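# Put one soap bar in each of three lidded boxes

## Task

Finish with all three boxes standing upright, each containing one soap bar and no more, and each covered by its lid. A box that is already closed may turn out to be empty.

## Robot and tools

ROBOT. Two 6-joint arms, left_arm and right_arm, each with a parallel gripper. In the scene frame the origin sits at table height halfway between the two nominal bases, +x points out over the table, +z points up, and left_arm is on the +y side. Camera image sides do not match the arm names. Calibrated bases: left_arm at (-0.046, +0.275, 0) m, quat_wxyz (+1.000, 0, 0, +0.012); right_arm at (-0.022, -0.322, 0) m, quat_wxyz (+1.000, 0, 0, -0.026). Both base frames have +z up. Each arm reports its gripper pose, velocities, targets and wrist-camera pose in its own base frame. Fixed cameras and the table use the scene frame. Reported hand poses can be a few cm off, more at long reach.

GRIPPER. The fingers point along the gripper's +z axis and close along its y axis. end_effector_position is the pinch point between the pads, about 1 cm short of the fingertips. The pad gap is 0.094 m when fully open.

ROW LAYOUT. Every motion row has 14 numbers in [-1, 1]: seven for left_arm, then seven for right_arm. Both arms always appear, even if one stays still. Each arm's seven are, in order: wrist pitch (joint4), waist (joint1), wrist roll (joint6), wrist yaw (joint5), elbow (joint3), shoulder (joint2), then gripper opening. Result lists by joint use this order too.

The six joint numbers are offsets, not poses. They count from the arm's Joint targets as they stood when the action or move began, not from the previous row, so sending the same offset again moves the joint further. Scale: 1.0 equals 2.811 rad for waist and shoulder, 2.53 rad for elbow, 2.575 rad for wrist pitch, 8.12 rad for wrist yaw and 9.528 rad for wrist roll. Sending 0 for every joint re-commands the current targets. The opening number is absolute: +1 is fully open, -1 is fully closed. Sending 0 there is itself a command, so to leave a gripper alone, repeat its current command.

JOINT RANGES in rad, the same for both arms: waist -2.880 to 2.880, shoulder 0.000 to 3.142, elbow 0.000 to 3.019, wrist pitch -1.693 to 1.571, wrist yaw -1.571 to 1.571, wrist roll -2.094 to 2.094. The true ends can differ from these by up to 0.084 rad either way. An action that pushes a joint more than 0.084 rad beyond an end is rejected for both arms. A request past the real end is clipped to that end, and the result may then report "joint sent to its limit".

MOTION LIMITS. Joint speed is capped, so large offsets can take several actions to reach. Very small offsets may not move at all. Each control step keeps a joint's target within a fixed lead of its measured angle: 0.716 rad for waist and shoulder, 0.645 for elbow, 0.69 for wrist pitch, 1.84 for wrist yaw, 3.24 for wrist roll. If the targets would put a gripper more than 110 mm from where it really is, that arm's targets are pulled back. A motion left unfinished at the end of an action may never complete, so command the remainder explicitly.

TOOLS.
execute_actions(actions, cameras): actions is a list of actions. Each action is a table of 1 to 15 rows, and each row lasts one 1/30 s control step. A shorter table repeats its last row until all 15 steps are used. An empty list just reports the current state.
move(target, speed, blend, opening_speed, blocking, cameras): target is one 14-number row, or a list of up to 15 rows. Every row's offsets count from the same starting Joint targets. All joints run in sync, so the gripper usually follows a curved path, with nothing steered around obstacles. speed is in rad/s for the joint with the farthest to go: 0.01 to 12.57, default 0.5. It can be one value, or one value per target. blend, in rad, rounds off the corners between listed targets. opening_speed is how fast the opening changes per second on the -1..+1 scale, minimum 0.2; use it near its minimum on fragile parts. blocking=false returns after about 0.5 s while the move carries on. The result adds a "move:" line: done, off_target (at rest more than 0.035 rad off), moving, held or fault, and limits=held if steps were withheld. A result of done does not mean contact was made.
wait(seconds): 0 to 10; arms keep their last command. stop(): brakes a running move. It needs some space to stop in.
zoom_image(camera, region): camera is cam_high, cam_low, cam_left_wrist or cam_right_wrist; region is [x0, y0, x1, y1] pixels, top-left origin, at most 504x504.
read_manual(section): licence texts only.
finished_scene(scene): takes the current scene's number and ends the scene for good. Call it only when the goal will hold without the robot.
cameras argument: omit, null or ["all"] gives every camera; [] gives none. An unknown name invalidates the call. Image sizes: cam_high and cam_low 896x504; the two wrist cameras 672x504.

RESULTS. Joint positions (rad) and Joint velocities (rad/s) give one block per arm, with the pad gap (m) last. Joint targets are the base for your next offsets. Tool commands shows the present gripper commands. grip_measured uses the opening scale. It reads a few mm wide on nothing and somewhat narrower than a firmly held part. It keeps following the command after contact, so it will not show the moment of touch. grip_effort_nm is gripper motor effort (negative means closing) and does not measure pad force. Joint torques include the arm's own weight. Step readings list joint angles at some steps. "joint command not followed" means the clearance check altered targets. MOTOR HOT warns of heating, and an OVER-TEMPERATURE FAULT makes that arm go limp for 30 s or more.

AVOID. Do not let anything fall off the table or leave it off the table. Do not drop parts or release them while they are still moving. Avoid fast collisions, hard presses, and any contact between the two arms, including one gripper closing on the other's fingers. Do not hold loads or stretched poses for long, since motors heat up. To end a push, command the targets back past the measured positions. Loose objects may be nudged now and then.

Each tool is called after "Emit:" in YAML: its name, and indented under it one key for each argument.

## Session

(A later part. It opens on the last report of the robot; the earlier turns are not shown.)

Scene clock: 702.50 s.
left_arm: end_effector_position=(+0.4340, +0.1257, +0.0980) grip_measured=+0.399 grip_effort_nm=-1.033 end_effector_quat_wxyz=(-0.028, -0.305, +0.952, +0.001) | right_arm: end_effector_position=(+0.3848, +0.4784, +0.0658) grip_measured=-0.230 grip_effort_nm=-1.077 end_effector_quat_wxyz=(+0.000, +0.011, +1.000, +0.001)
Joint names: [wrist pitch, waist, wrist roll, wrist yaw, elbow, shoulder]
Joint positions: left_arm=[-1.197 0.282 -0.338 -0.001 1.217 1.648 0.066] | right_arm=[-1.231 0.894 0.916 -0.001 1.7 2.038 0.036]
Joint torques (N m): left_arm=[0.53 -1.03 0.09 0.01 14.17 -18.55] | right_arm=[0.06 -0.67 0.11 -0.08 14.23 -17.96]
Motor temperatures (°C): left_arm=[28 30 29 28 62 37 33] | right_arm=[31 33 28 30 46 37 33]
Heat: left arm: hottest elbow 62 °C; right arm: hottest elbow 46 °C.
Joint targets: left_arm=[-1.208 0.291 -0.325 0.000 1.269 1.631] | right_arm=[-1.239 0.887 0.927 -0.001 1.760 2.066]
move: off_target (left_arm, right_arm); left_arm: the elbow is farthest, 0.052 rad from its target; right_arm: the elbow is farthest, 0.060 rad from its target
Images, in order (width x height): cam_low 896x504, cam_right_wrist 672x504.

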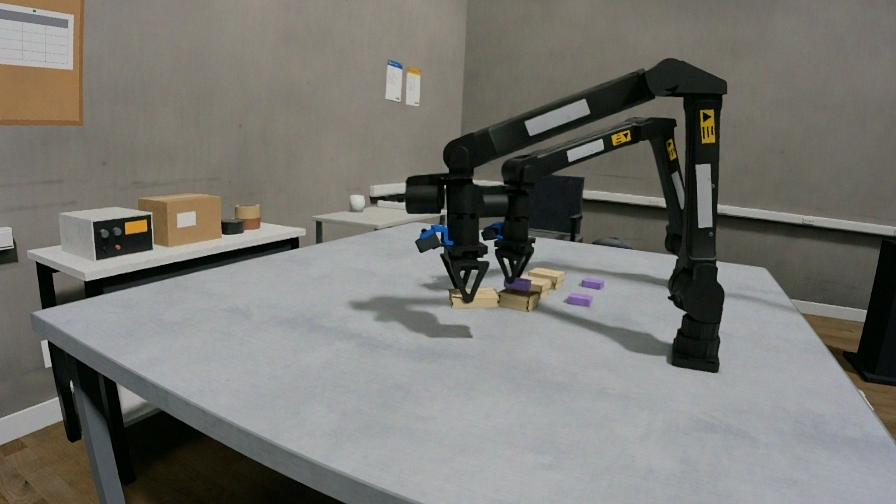

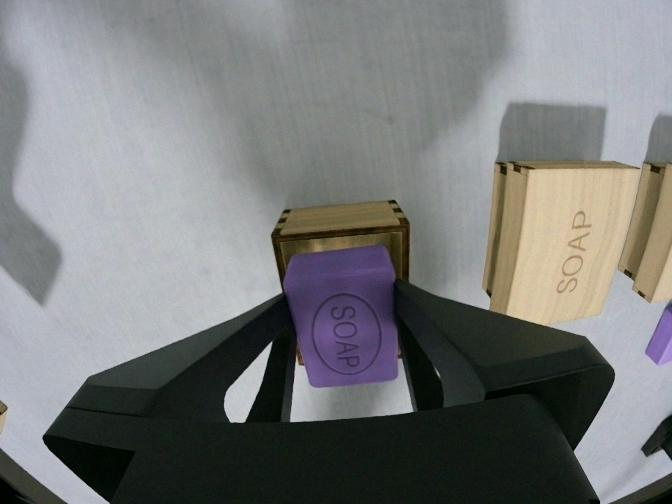

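Emit:
move:
  target:
    - [0,0,0,0,0,0,0.15,0,0,0,0,-0.0220,0,-0.35]
    - [0,0,0,0,0,0,0.15,0.0225,0,0,0,-0.0376,0.0064,-0.35]
  speed: 0.1
  cameras: ["cam_right_wrist","cam_low"]

Emit:
zoom_image:
  camera: "cam_right_wrist"
  region: [230, 140, 450, 400]

Emit:
zoom_image:
  camera: "cam_low"
  region: [470, 230, 570, 320]

Scene clock: 724.80 s.
left_arm: end_effector_position=(+0.4340, +0.1257, +0.0980) grip_measured=+0.399 grip_effort_nm=-1.033 end_effector_quat_wxyz=(-0.028, -0.305, +0.952, +0.001) | right_arm: end_effector_position=(+0.3869, +0.4804, +0.0556) grip_measured=-0.230 grip_effort_nm=-1.082 end_effector_quat_wxyz=(+0.004, +0.012, +1.000, +0.005)
Joint names: [wrist pitch, waist, wrist roll, wrist yaw, elbow, shoulder]
Joint positions: left_arm=[-1.197 0.282 -0.338 -0.001 1.217 1.648 0.066] | right_arm=[-1.198 0.894 0.917 0 1.688 2.048 0.036]
Joint torques (N m): left_arm=[0.53 -1.03 0.09 0.01 14.19 -18.55] | right_arm=[0.96 -0.62 0.11 -0.16 7.17 -17.55]
Motor temperatures (°C): left_arm=[28 30 29 28 62 37 34] | right_arm=[31 33 28 30 51 38 33]
Heat: left arm: hottest elbow 62 °C; right arm: hottest elbow 51 °C.
Joint targets: left_arm=[-1.208 0.291 -0.325 0.000 1.269 1.631] | right_arm=[-1.181 0.887 0.927 -0.001 1.664 2.084]
move: off_target (left_arm, right_arm); left_arm: the elbow is farthest, 0.052 rad from its target; right_arm: the shoulder is farthest, 0.036 rad from its target
Images, in order (width x height): cam_low 896x504, cam_right_wrist 672x504.

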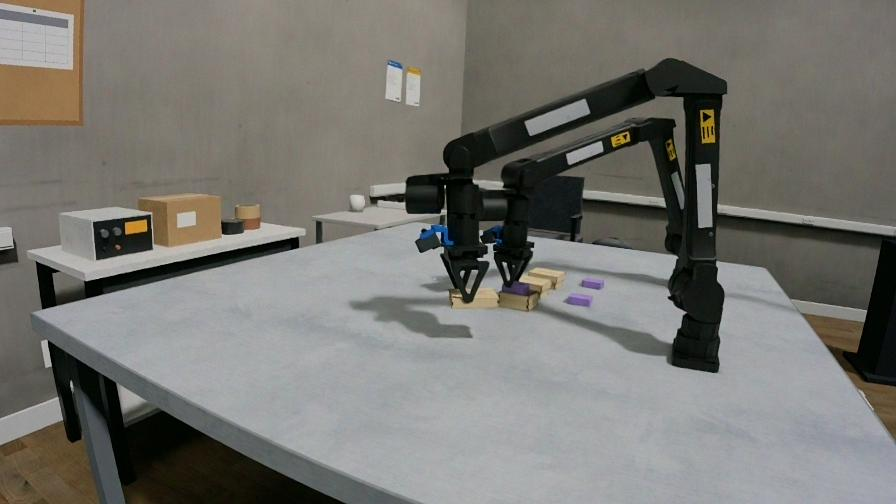

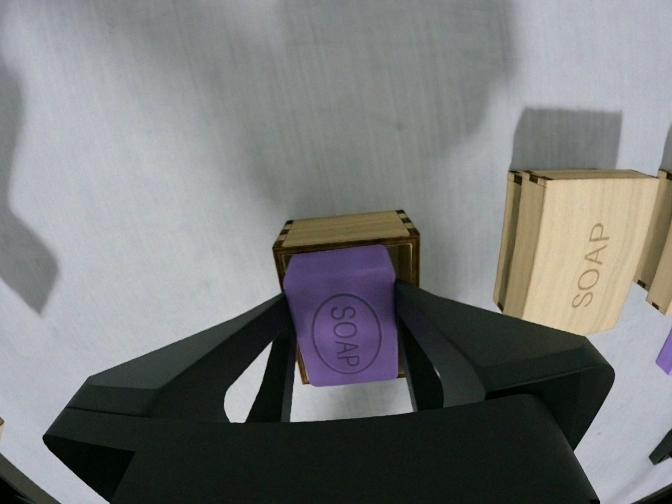

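Scaled by 1.938 from the camera's 672x504 image, which has a finer 960x720 frame.

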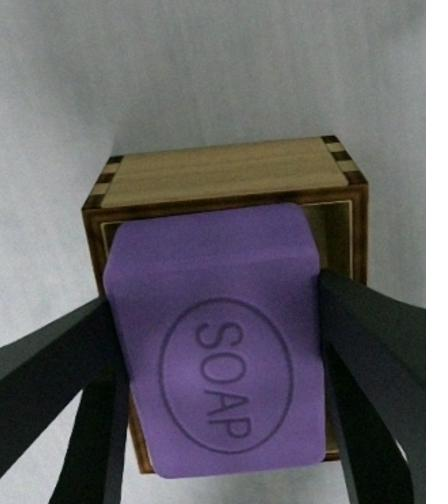

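Scaled by 5.040 from the camera's 896x504 image, which has a finer 1280x720 frame.

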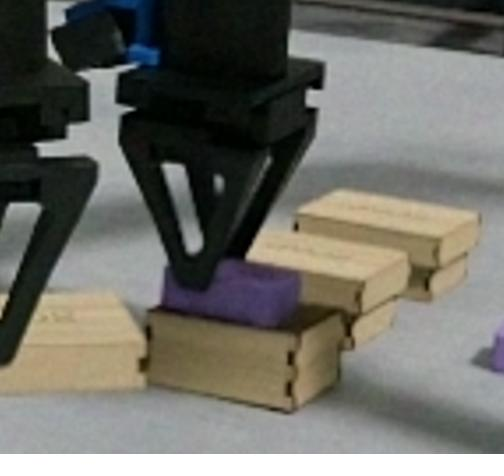

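Emit:
move:
  target: [0,0,0,0,0,0,0.15,0,-0.0018,0,0,-0.0060,0.0028,-0.35]
  speed: 0.1
  cameras: ["cam_right_wrist","cam_low"]

Emit:
zoom_image:
  camera: "cam_right_wrist"
  region: [230, 140, 450, 400]

Emit:
zoom_image:
  camera: "cam_low"
  region: [470, 230, 570, 320]

Scene clock: 734.77 s.
left_arm: end_effector_position=(+0.4340, +0.1257, +0.0980) grip_measured=+0.399 grip_effort_nm=-1.038 end_effector_quat_wxyz=(-0.028, -0.305, +0.952, +0.001) | right_arm: end_effector_position=(+0.3877, +0.4799, +0.0546) grip_measured=-0.230 grip_effort_nm=-1.077 end_effector_quat_wxyz=(+0.005, +0.013, +1.000, +0.006)
Joint names: [wrist pitch, waist, wrist roll, wrist yaw, elbow, shoulder]
Joint positions: left_arm=[-1.197 0.282 -0.338 -0.001 1.217 1.648 0.066] | right_arm=[-1.193 0.892 0.917 0 1.686 2.048 0.036]
Joint torques (N m): left_arm=[0.53 -0.97 0.09 0.01 14.16 -18.55] | right_arm=[0.83 -0.91 0.09 -0.16 6.19 -16.91]
Motor temperatures (°C): left_arm=[28 30 29 28 62 37 34] | right_arm=[31 33 28 30 49 37 33]
Heat: left arm: hottest elbow 62 °C; right arm: hottest elbow 49 °C.
Joint targets: left_arm=[-1.208 0.291 -0.325 0.000 1.269 1.631] | right_arm=[-1.181 0.882 0.927 -0.001 1.649 2.092]
move: off_target (left_arm, right_arm); left_arm: the elbow is farthest, 0.052 rad from its target; right_arm: the shoulder is farthest, 0.044 rad from its target
Images, in order (width x height): cam_low 896x504, cam_right_wrist 672x504.

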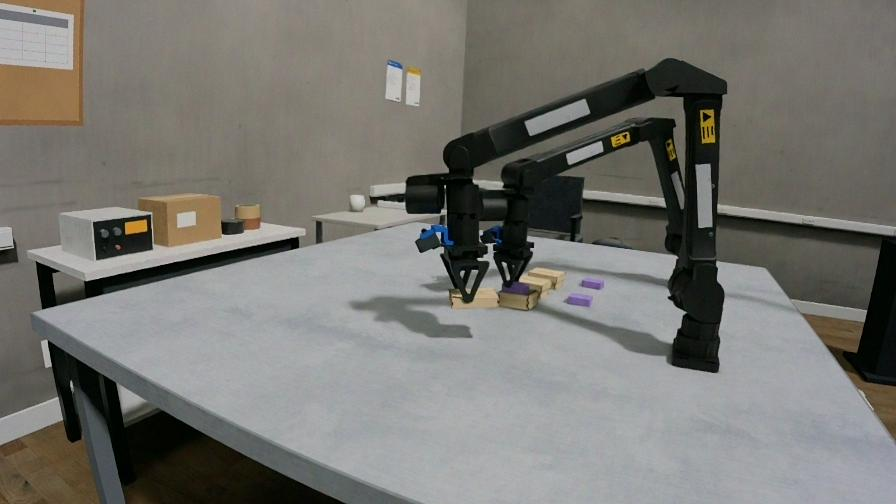

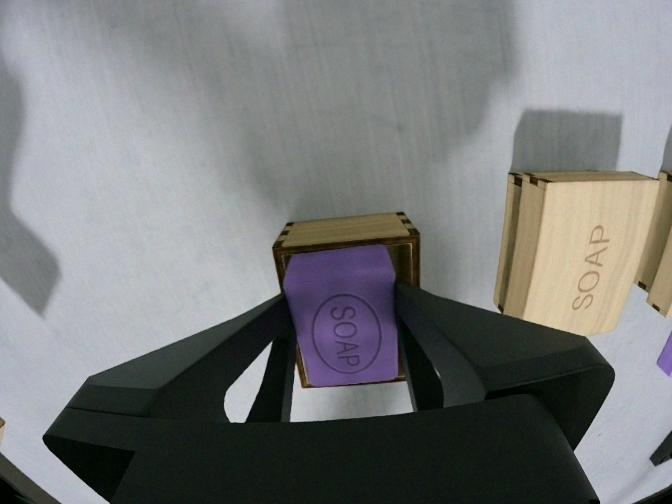

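Scaled by 1.938 from the camera's 672x504 image, which has a finer 960x720 frame.

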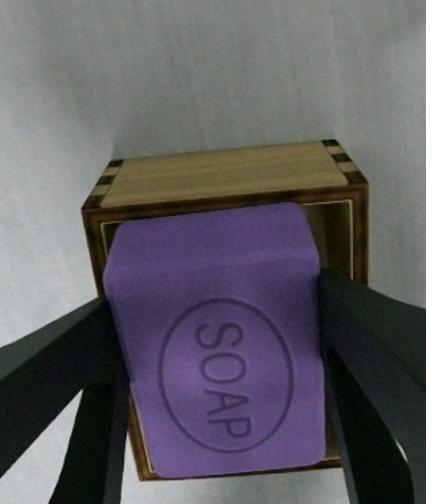

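Scaled by 5.040 from the camera's 896x504 image, which has a finer 1280x720 frame.

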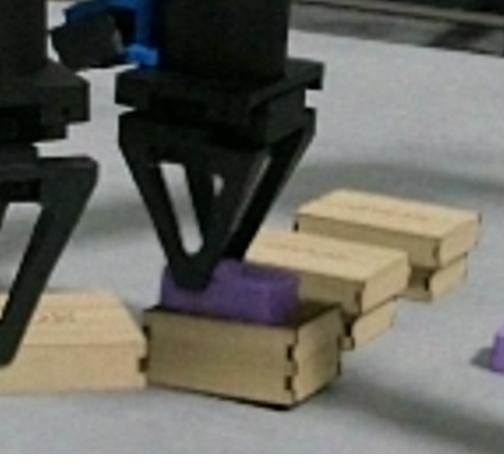

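Emit:
move:
  target:
    - [0,0,0,0,0,0,0.15,-0.0100,0,0,0,0.0419,-0.0160,-0.35]
    - [0,0,0,0,0,0,0.15,-0.0202,-0.0014,0,0,0.0419,-0.0180,-0.35]
  speed: 0.1
  cameras: ["cam_right_wrist","cam_low"]

Emit:
zoom_image:
  camera: "cam_right_wrist"
  region: [230, 140, 450, 400]

Emit:
zoom_image:
  camera: "cam_low"
  region: [470, 230, 570, 320]

Scene clock: 750.23 s.
left_arm: end_effector_position=(+0.4340, +0.1257, +0.0980) grip_measured=+0.399 grip_effort_nm=-1.033 end_effector_quat_wxyz=(-0.028, -0.305, +0.952, +0.001) | right_arm: end_effector_position=(+0.3886, +0.4740, +0.0591) grip_measured=-0.230 grip_effort_nm=-1.077 end_effector_quat_wxyz=(-0.002, +0.016, +1.000, -0.002)
Joint names: [wrist pitch, waist, wrist roll, wrist yaw, elbow, shoulder]
Joint positions: left_arm=[-1.197 0.282 -0.338 -0.001 1.217 1.648 0.066] | right_arm=[-1.225 0.885 0.917 0 1.695 2.046 0.036]
Joint torques (N m): left_arm=[0.51 -0.97 0.09 0.01 14.19 -18.55] | right_arm=[0.05 -0.67 0.1 -0.14 14.22 -20.72]
Motor temperatures (°C): left_arm=[28 30 29 28 62 37 34] | right_arm=[31 33 28 30 47 37 33]
Heat: left arm: hottest elbow 62 °C; right arm: hottest elbow 47 °C.
Joint targets: left_arm=[-1.208 0.291 -0.325 0.000 1.269 1.631] | right_arm=[-1.233 0.878 0.927 -0.001 1.755 2.041]
move: off_target (left_arm, right_arm); left_arm: the elbow is farthest, 0.052 rad from its target; right_arm: the elbow is farthest, 0.060 rad from its target
Images, in order (width x height): cam_low 896x504, cam_right_wrist 672x504.

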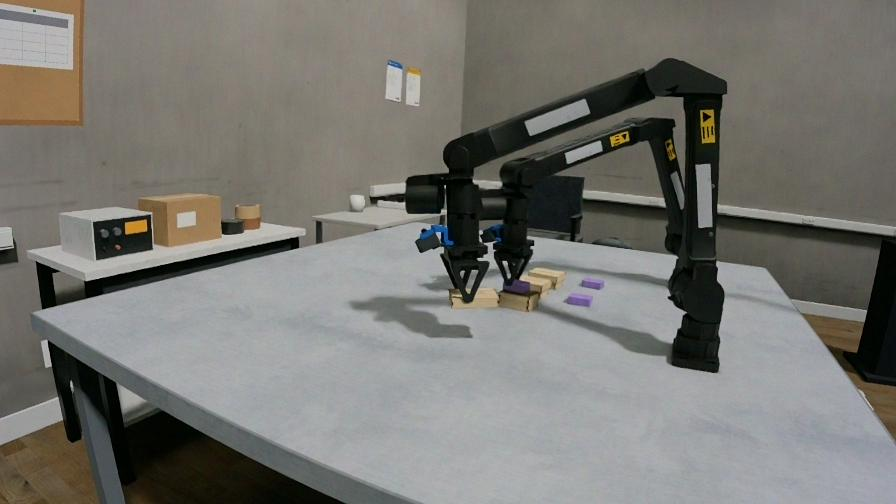

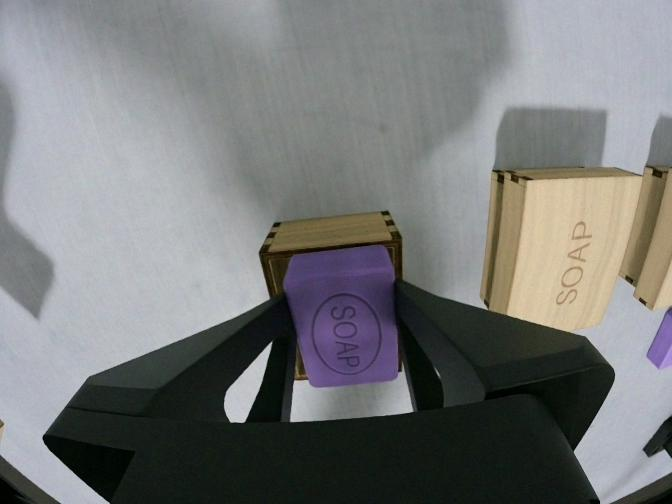

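Scaled by 1.938 from the camera's 672x504 image, which has a finer 960x720 frame.

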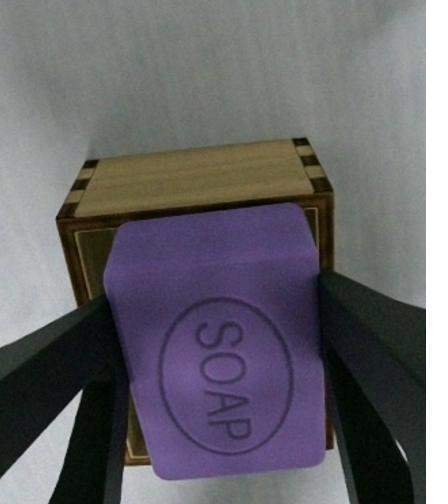

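Scaled by 5.040 from the camera's 896x504 image, which has a finer 1280x720 frame.

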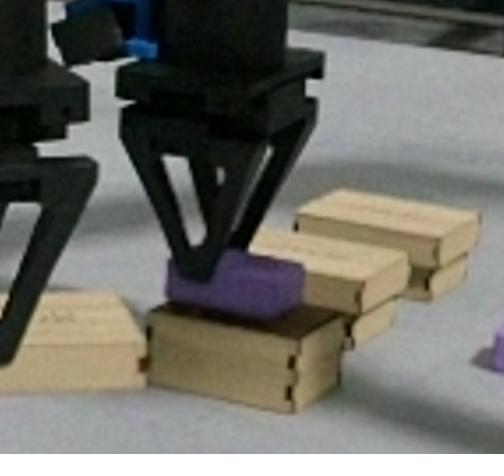

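Emit:
move:
  target:
    - [0,0,0,0,0,0,0.15,0,0.0066,0,0,-0.0210,0,-0.35]
    - [0,0,0,0,0,0,0.15,0.0124,0.0066,0,0,-0.0328,0,-0.35]
  speed: 0.1
  cameras: ["cam_right_wrist","cam_low"]

Emit:
zoom_image:
  camera: "cam_right_wrist"
  region: [230, 140, 450, 400]

Emit:
zoom_image:
  camera: "cam_low"
  region: [470, 230, 570, 320]

Scene clock: 802.93 s.
left_arm: end_effector_position=(+0.4340, +0.1257, +0.0980) grip_measured=+0.399 grip_effort_nm=-1.043 end_effector_quat_wxyz=(-0.028, -0.305, +0.952, +0.001) | right_arm: end_effector_position=(+0.3874, +0.4760, +0.0563) grip_measured=-0.230 grip_effort_nm=-1.077 end_effector_quat_wxyz=(+0.001, +0.014, +1.000, +0.001)
Joint names: [wrist pitch, waist, wrist roll, wrist yaw, elbow, shoulder]
Joint positions: left_arm=[-1.197 0.282 -0.338 -0.001 1.217 1.648 0.066] | right_arm=[-1.21 0.888 0.917 0 1.688 2.046 0.036]
Joint torques (N m): left_arm=[0.53 -0.97 0.09 0.01 14.17 -18.55] | right_arm=[0.7 0.73 0.11 -0.12 7.87 -21.01]
Motor temperatures (°C): left_arm=[28 29 29 28 63 37 34] | right_arm=[31 33 28 30 57 41 33]
Heat: left arm: hottest elbow 63 °C; right arm: hottest elbow 57 °C.
Joint targets: left_arm=[-1.208 0.291 -0.325 0.000 1.269 1.631] | right_arm=[-1.201 0.896 0.927 -0.001 1.672 2.041]
move: off_target (left_arm); left_arm: the elbow is farthest, 0.052 rad from its target
Images, in order (width x height): cam_low 896x504, cam_right_wrist 672x504.

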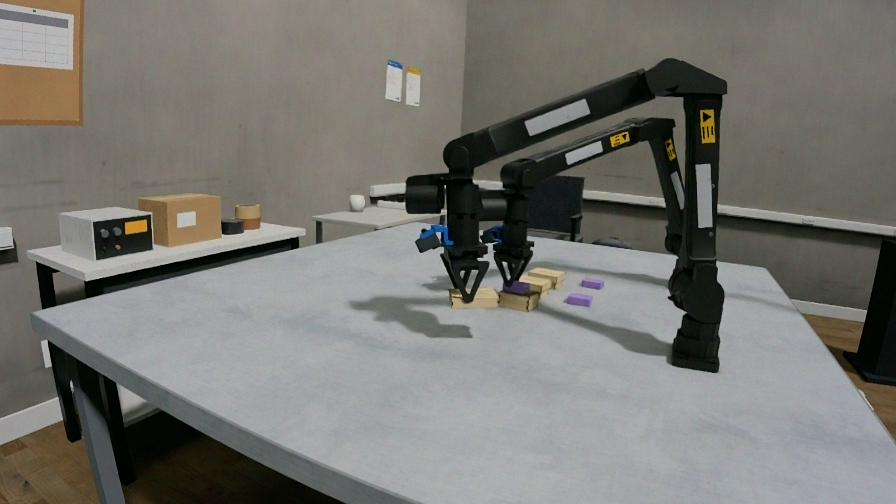

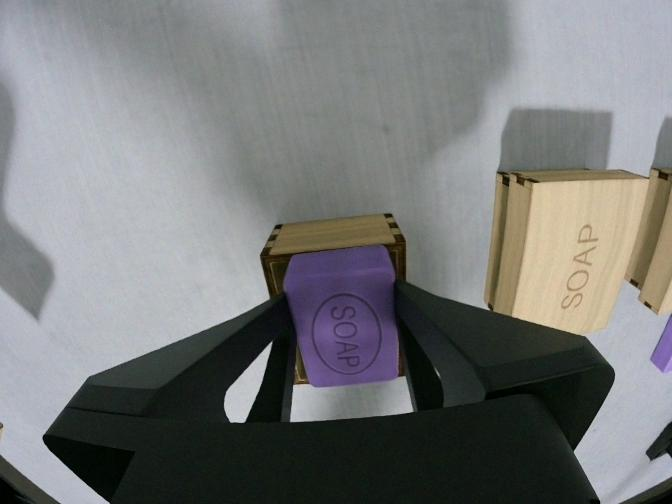

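Scaled by 1.938 from the camera's 672x504 image, which has a finer 960x720 frame.

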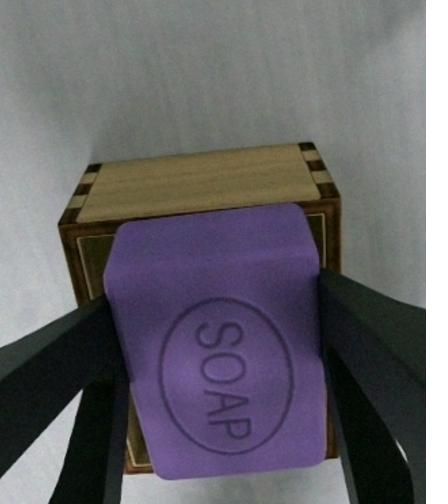

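Scaled by 5.040 from the camera's 896x504 image, which has a finer 1280x720 frame.

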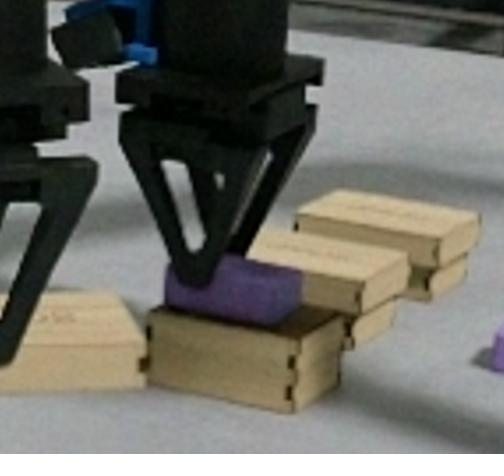

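Emit:
move:
  target:
    - [0,0,0,0,0,0,0.15,0,0.003,0,0,-0.0020,0,-0.35]
    - [0,0,0,0,0,0,0.15,0.0085,0.003,0,0,-0.006,0.0139,-0.35]
  speed: 0.1
  cameras: ["cam_right_wrist","cam_low"]

Emit:
zoom_image:
  camera: "cam_right_wrist"
  region: [230, 140, 450, 400]

Emit:
zoom_image:
  camera: "cam_low"
  region: [470, 230, 570, 320]

Scene clock: 816.70 s.
left_arm: end_effector_position=(+0.4340, +0.1257, +0.0980) grip_measured=+0.399 grip_effort_nm=-1.038 end_effector_quat_wxyz=(-0.028, -0.305, +0.952, +0.001) | right_arm: end_effector_position=(+0.3868, +0.4767, +0.0551) grip_measured=-0.230 grip_effort_nm=-1.077 end_effector_quat_wxyz=(+0.003, +0.014, +1.000, +0.001)
Joint names: [wrist pitch, waist, wrist roll, wrist yaw, elbow, shoulder]
Joint positions: left_arm=[-1.197 0.282 -0.338 -0.001 1.217 1.648 0.066] | right_arm=[-1.204 0.891 0.918 0.004 1.684 2.046 0.036]
Joint torques (N m): left_arm=[0.54 -0.97 0.09 0.01 14.19 -18.61] | right_arm=[1.14 1.2 0.11 -0.33 6.89 -17.73]
Motor temperatures (°C): left_arm=[28 29 29 28 63 38 34] | right_arm=[31 33 28 30 51 41 33]
Heat: left arm: hottest elbow 63 °C; right arm: hottest elbow 51 °C.
Joint targets: left_arm=[-1.208 0.291 -0.325 0.000 1.269 1.631] | right_arm=[-1.179 0.905 0.927 -0.001 1.657 2.080]
move: off_target (left_arm); left_arm: the elbow is farthest, 0.052 rad from its target
Images, in order (width x height): cam_low 896x504, cam_right_wrist 672x504.

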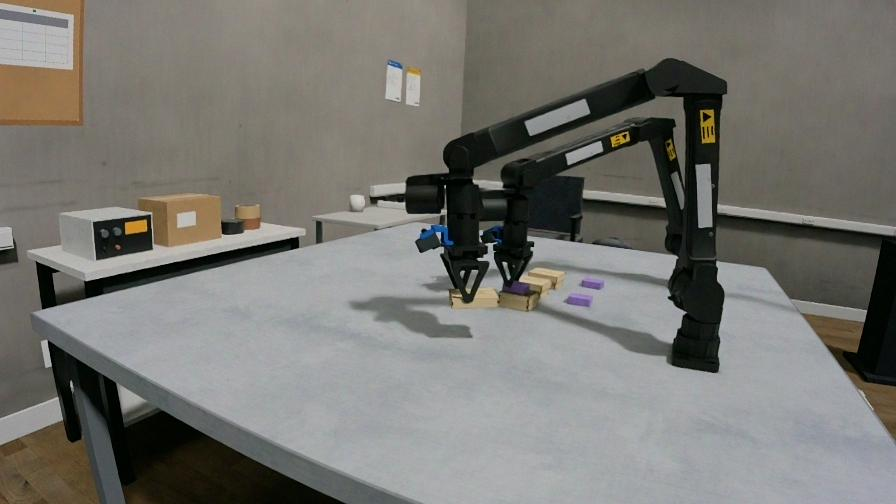

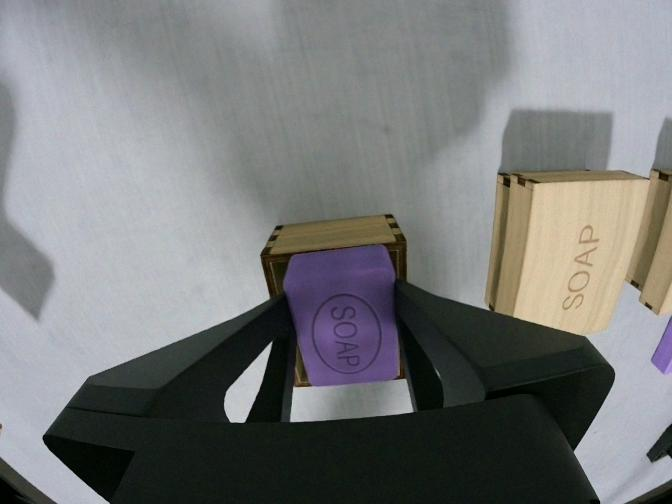

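Scaled by 1.938 from the camera's 672x504 image, which has a finer 960x720 frame.

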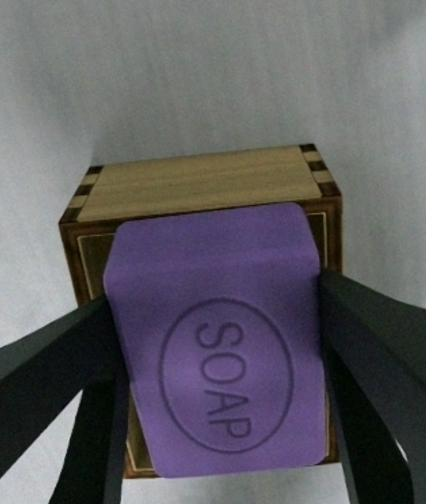

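Scaled by 5.040 from the camera's 896x504 image, which has a finer 1280x720 frame.

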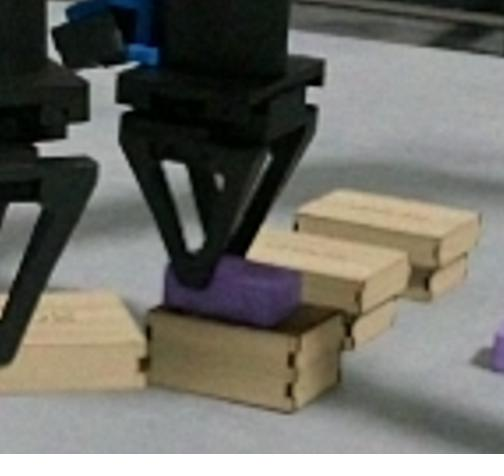

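Emit:
move:
  target:
    - [0,0,0,0,0,0,0.15,-0.0085,0,0,0,0.0375,-0.01,-0.35]
    - [0,0,0,0,0,0,0.15,-0.0085,0.002,0,0,0.0375,-0.01,-0.35]
  speed: 0.1
  cameras: ["cam_right_wrist"]

Emit:
zoom_image:
  camera: "cam_right_wrist"
  region: [230, 140, 450, 400]

Scene clock: 845.17 s.
left_arm: end_effector_position=(+0.4340, +0.1257, +0.0980) grip_measured=+0.399 grip_effort_nm=-1.048 end_effector_quat_wxyz=(-0.028, -0.305, +0.952, +0.001) | right_arm: end_effector_position=(+0.3817, +0.4847, +0.0583) grip_measured=-0.230 grip_effort_nm=-1.077 end_effector_quat_wxyz=(+0.004, +0.007, +1.000, +0.005)
Joint names: [wrist pitch, waist, wrist roll, wrist yaw, elbow, shoulder]
Joint positions: left_arm=[-1.197 0.282 -0.338 -0.001 1.217 1.648 0.066] | right_arm=[-1.204 0.905 0.918 0.001 1.692 2.045 0.036]
Joint torques (N m): left_arm=[0.53 -0.97 0.09 0.01 14.17 -18.55] | right_arm=[0.5 0.44 0.1 -0.18 14.24 -19.78]
Motor temperatures (°C): left_arm=[28 29 29 28 63 38 34] | right_arm=[31 33 28 30 48 40 33]
Heat: left arm: hottest elbow 63 °C; right arm: hottest elbow 48 °C.
Joint targets: left_arm=[-1.208 0.291 -0.325 0.000 1.269 1.631] | right_arm=[-1.201 0.910 0.927 -0.001 1.752 2.052]
move: off_target (left_arm, right_arm); left_arm: the elbow is farthest, 0.052 rad from its target; right_arm: the elbow is farthest, 0.060 rad from its target
Images, in order (width x height): cam_right_wrist 672x504.

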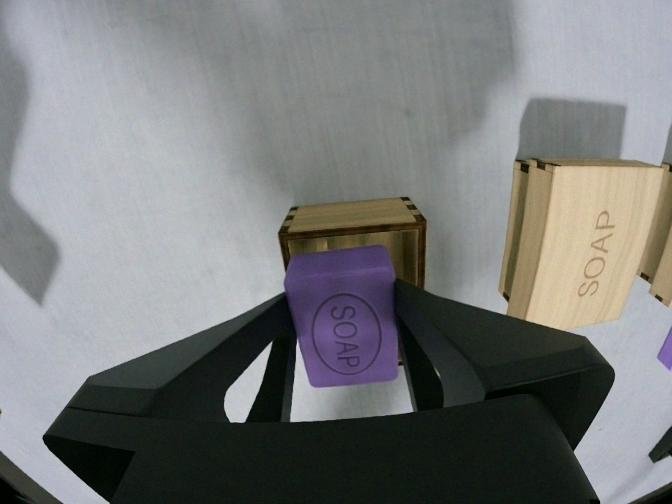

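Scaled by 1.938 from the camera's 672x504 image, which has a finer 960x720 frame.

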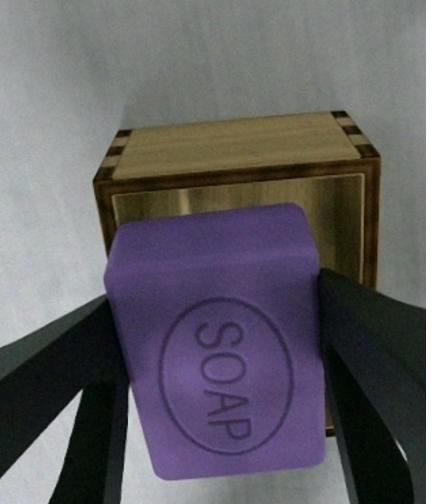

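Emit:
move:
  target: [0,0,0,0,0,0,0.15,-0.0124,-0.0077,0,0,0.0015,-0.005,-0.35]
  speed: 0.1
  cameras: ["cam_right_wrist"]

Emit:
zoom_image:
  camera: "cam_right_wrist"
  region: [230, 140, 450, 400]

Emit:
zoom_image:
  camera: "cam_high"
  region: [370, 150, 440, 220]

Scene clock: 861.67 s.
left_arm: end_effector_position=(+0.4340, +0.1257, +0.0980) grip_measured=+0.399 grip_effort_nm=-1.038 end_effector_quat_wxyz=(-0.028, -0.305, +0.952, +0.001) | right_arm: end_effector_position=(+0.3834, +0.4768, +0.0584) grip_measured=-0.230 grip_effort_nm=-1.077 end_effector_quat_wxyz=(-0.002, +0.012, +1.000, -0.003)
Joint names: [wrist pitch, waist, wrist roll, wrist yaw, elbow, shoulder]
Joint positions: left_arm=[-1.197 0.282 -0.338 -0.001 1.217 1.648 0.066] | right_arm=[-1.225 0.894 0.918 0.001 1.692 2.045 0.036]
Joint torques (N m): left_arm=[0.53 -0.91 0.09 0.01 14.19 -18.55] | right_arm=[0.08 -0.56 0.1 -0.18 14.5 -20.89]
Motor temperatures (°C): left_arm=[28 29 29 28 64 38 34] | right_arm=[31 33 28 30 48 39 33]
Heat: left arm: hottest elbow 64 °C; right arm: hottest elbow 48 °C.
Joint targets: left_arm=[-1.208 0.291 -0.325 0.000 1.269 1.631] | right_arm=[-1.233 0.888 0.927 -0.001 1.756 2.038]
move: off_target (left_arm, right_arm); left_arm: the elbow is farthest, 0.052 rad from its target; right_arm: the elbow is farthest, 0.063 rad from its target
Images, in order (width x height): cam_right_wrist 672x504.

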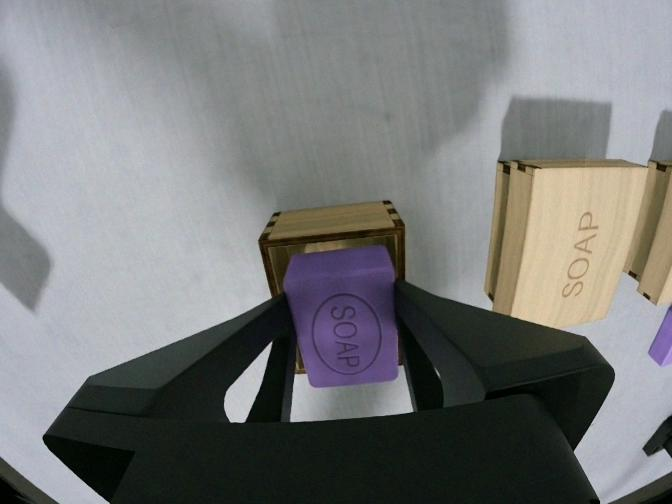

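Scaled by 1.938 from the camera's 672x504 image, which has a finer 960x720 frame.

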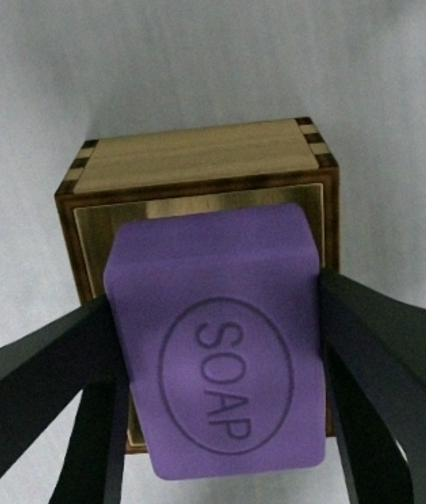

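This scene's latest camera images include none from cam_high. They are from: cam_right_wrist. cam_high's image comes with the result of a call that names it in "cameras".

Emit:
move:
  target:
    - [0,0,0,0,0,0,0.15,0.01,0.0007,0,0,-0.0261,0.0114,-0.35]
    - [0,0,0,0,0,0,0.15,0.0194,0.0007,0,0,-0.0364,0.0174,-0.35]
  speed: 0.1
  cameras: ["cam_right_wrist","cam_low"]

Emit:
zoom_image:
  camera: "cam_right_wrist"
  region: [230, 140, 450, 400]

Emit:
zoom_image:
  camera: "cam_low"
  region: [470, 230, 570, 320]

Scene clock: 889.90 s.
left_arm: end_effector_position=(+0.4340, +0.1257, +0.0980) grip_measured=+0.399 grip_effort_nm=-1.038 end_effector_quat_wxyz=(-0.028, -0.305, +0.952, +0.001) | right_arm: end_effector_position=(+0.3866, +0.4807, +0.0557) grip_measured=-0.230 grip_effort_nm=-1.077 end_effector_quat_wxyz=(+0.005, +0.012, +1.000, +0.005)
Joint names: [wrist pitch, waist, wrist roll, wrist yaw, elbow, shoulder]
Joint positions: left_arm=[-1.197 0.282 -0.338 -0.001 1.217 1.648 0.066] | right_arm=[-1.197 0.894 0.918 0.001 1.688 2.047 0.036]
Joint torques (N m): left_arm=[0.53 -1.03 0.09 0.01 14.19 -18.55] | right_arm=[0.91 -0.38 0.09 -0.17 7.19 -17.2]
Motor temperatures (°C): left_arm=[27 29 29 28 64 38 34] | right_arm=[31 33 28 30 51 39 33]
Heat: left arm: hottest elbow 64 °C; right arm: hottest elbow 51 °C.
Joint targets: left_arm=[-1.208 0.291 -0.325 0.000 1.269 1.631] | right_arm=[-1.183 0.890 0.927 -0.001 1.664 2.087]
move: off_target (left_arm, right_arm); left_arm: the elbow is farthest, 0.052 rad from its target; right_arm: the shoulder is farthest, 0.040 rad from its target
Images, in order (width x height): cam_low 896x504, cam_right_wrist 672x504.

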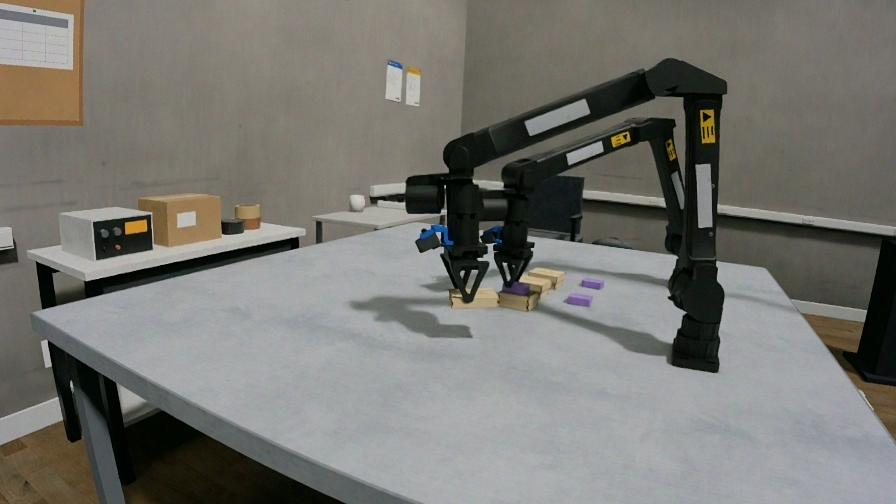

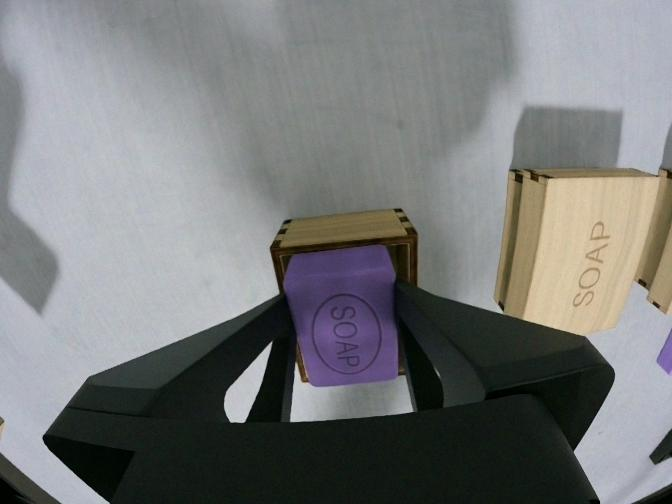

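Scaled by 1.938 from the camera's 672x504 image, which has a finer 960x720 frame.

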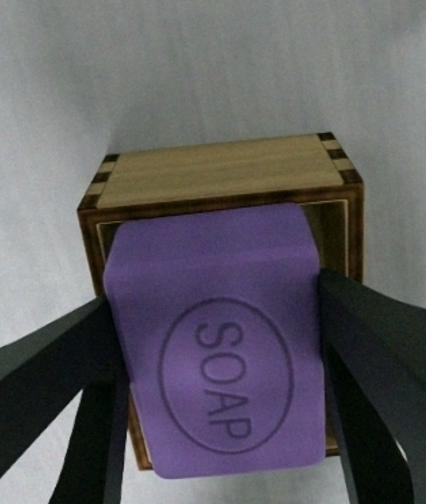

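Scaled by 5.040 from the camera's 896x504 image, which has a finer 1280x720 frame.

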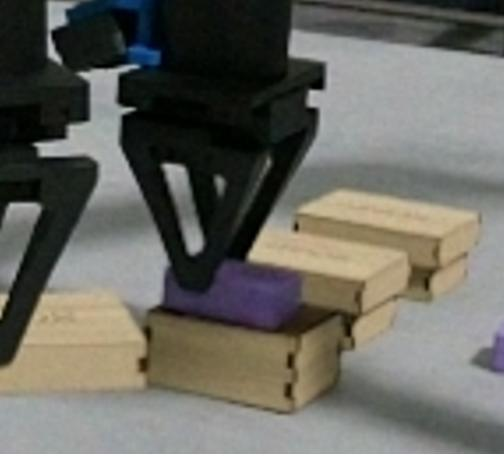

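Emit:
move:
  target:
    - [0,0,0,0,0,0,0.15,-0.008,0,0,0,0.0348,-0.0192,-0.35]
    - [0,0,0,0,0,0,0.15,-0.0163,0.0039,0,0,0.0348,-0.0203,-0.35]
  speed: 0.1
  cameras: ["cam_right_wrist","cam_low"]

Emit:
zoom_image:
  camera: "cam_right_wrist"
  region: [230, 140, 450, 400]

Emit:
zoom_image:
  camera: "cam_low"
  region: [470, 230, 570, 320]

Scene clock: 931.77 s.
left_arm: end_effector_position=(+0.4340, +0.1257, +0.0980) grip_measured=+0.399 grip_effort_nm=-1.038 end_effector_quat_wxyz=(-0.028, -0.305, +0.952, +0.001) | right_arm: end_effector_position=(+0.3845, +0.4780, +0.0577) grip_measured=-0.230 grip_effort_nm=-1.077 end_effector_quat_wxyz=(+0.000, +0.012, +1.000, -0.001)
Joint names: [wrist pitch, waist, wrist roll, wrist yaw, elbow, shoulder]
Joint positions: left_arm=[-1.197 0.282 -0.338 -0.001 1.217 1.648 0.066] | right_arm=[-1.217 0.894 0.918 0.001 1.692 2.046 0.036]
Joint torques (N m): left_arm=[0.53 -0.97 0.09 0.01 14.17 -18.55] | right_arm=[0.08 0.62 0.09 -0.18 14.27 -21.6]
Motor temperatures (°C): left_arm=[27 29 29 28 64 38 34] | right_arm=[31 33 28 30 46 39 33]
Heat: left arm: hottest elbow 64 °C; right arm: hottest elbow 46 °C.
Joint targets: left_arm=[-1.208 0.291 -0.325 0.000 1.269 1.631] | right_arm=[-1.225 0.901 0.927 -0.001 1.752 2.030]
move: off_target (left_arm, right_arm); left_arm: the elbow is farthest, 0.052 rad from its target; right_arm: the elbow is farthest, 0.060 rad from its target
Images, in order (width x height): cam_low 896x504, cam_right_wrist 672x504.

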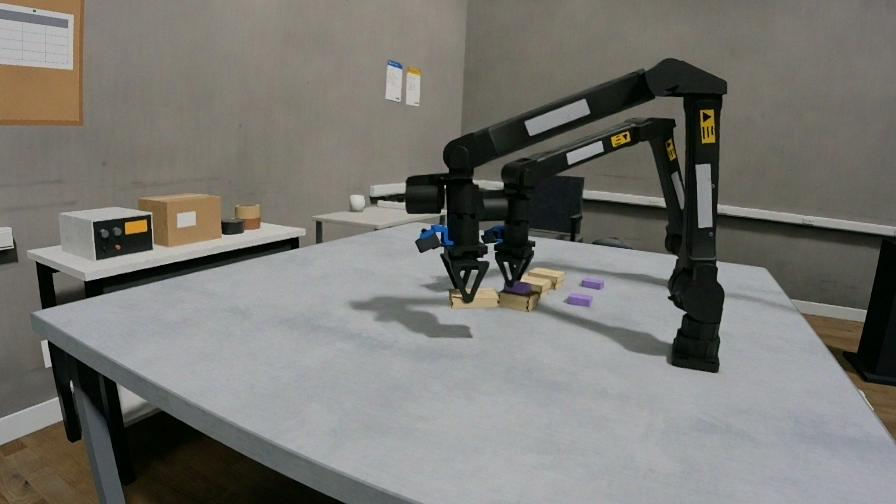

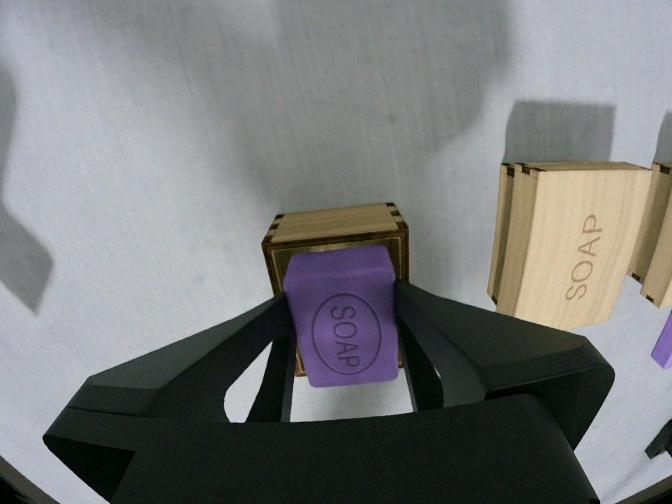

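Scaled by 1.938 from the camera's 672x504 image, which has a finer 960x720 frame.

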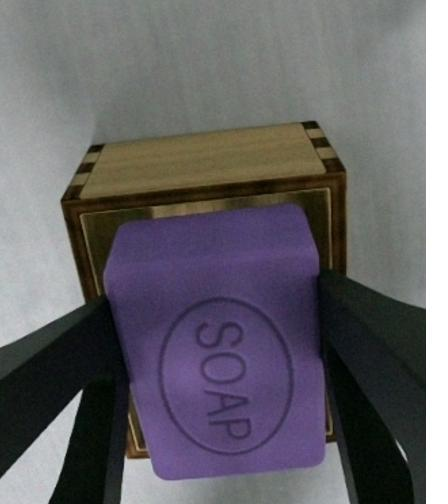

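Scaled by 5.040 from the camera's 896x504 image, which has a finer 1280x720 frame.

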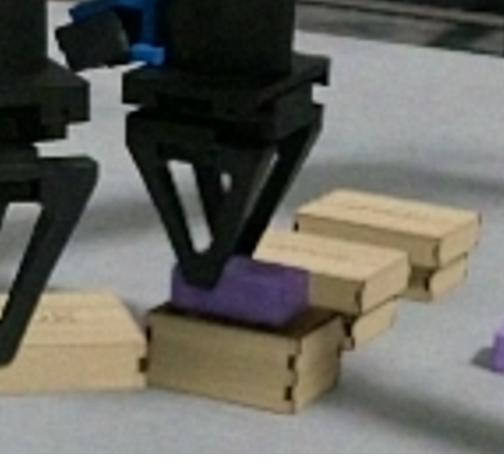

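Emit:
move:
  target: [0,0,0,0,0,0,0.15,0,0.0016,0,0,0,-0.0058,-0.35]
  speed: 0.1
  cameras: ["cam_right_wrist","cam_low"]

Emit:
zoom_image:
  camera: "cam_low"
  region: [470, 230, 570, 320]

Scene clock: 947.73 s.
left_arm: end_effector_position=(+0.4340, +0.1257, +0.0980) grip_measured=+0.399 grip_effort_nm=-1.033 end_effector_quat_wxyz=(-0.028, -0.305, +0.952, +0.001) | right_arm: end_effector_position=(+0.3836, +0.4803, +0.0675) grip_measured=-0.230 grip_effort_nm=-1.082 end_effector_quat_wxyz=(+0.005, +0.010, +1.000, +0.006)
Joint names: [wrist pitch, waist, wrist roll, wrist yaw, elbow, shoulder]
Joint positions: left_arm=[-1.197 0.282 -0.338 -0.001 1.217 1.648 0.066] | right_arm=[-1.217 0.898 0.918 0.001 1.692 2.03 0.036]
Joint torques (N m): left_arm=[0.53 -0.97 0.09 0.01 14.17 -18.61] | right_arm=[0.12 0.73 0.09 -0.17 14.28 -21.42]
Motor temperatures (°C): left_arm=[27 29 29 28 65 38 34] | right_arm=[31 33 28 30 49 40 33]
Heat: left arm: hottest elbow 65 °C; right arm: hottest elbow 49 °C.
Joint targets: left_arm=[-1.208 0.291 -0.325 0.000 1.269 1.631] | right_arm=[-1.225 0.906 0.927 -0.001 1.752 2.013]
move: off_target (left_arm, right_arm); left_arm: the elbow is farthest, 0.052 rad from its target; right_arm: the elbow is farthest, 0.060 rad from its target
Images, in order (width x height): cam_low 896x504, cam_right_wrist 672x504.

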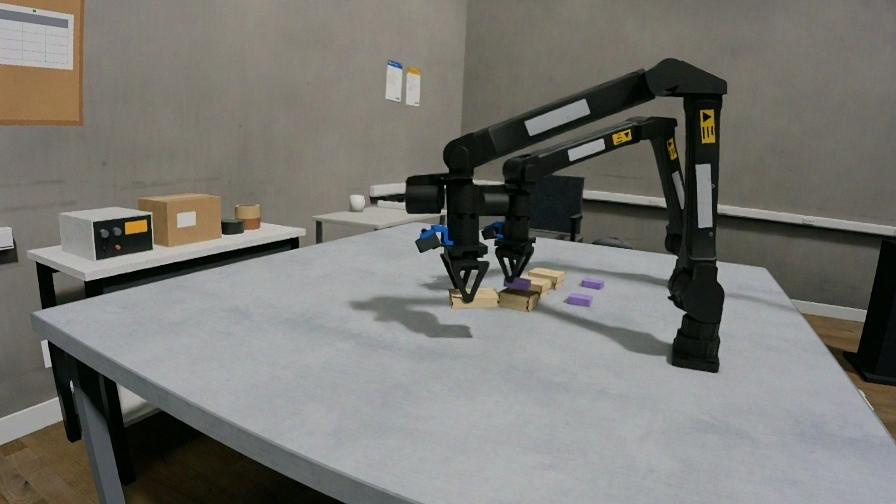

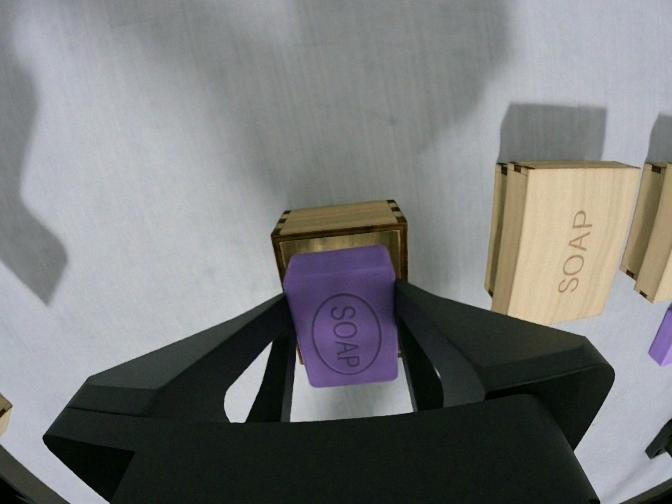

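Scaled by 5.040 from the camera's 896x504 image, which has a finer 1280x720 frame.

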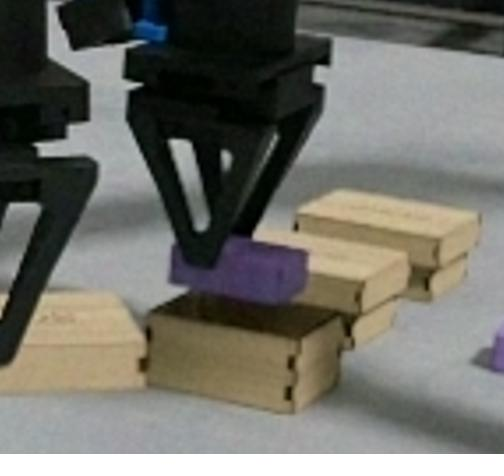

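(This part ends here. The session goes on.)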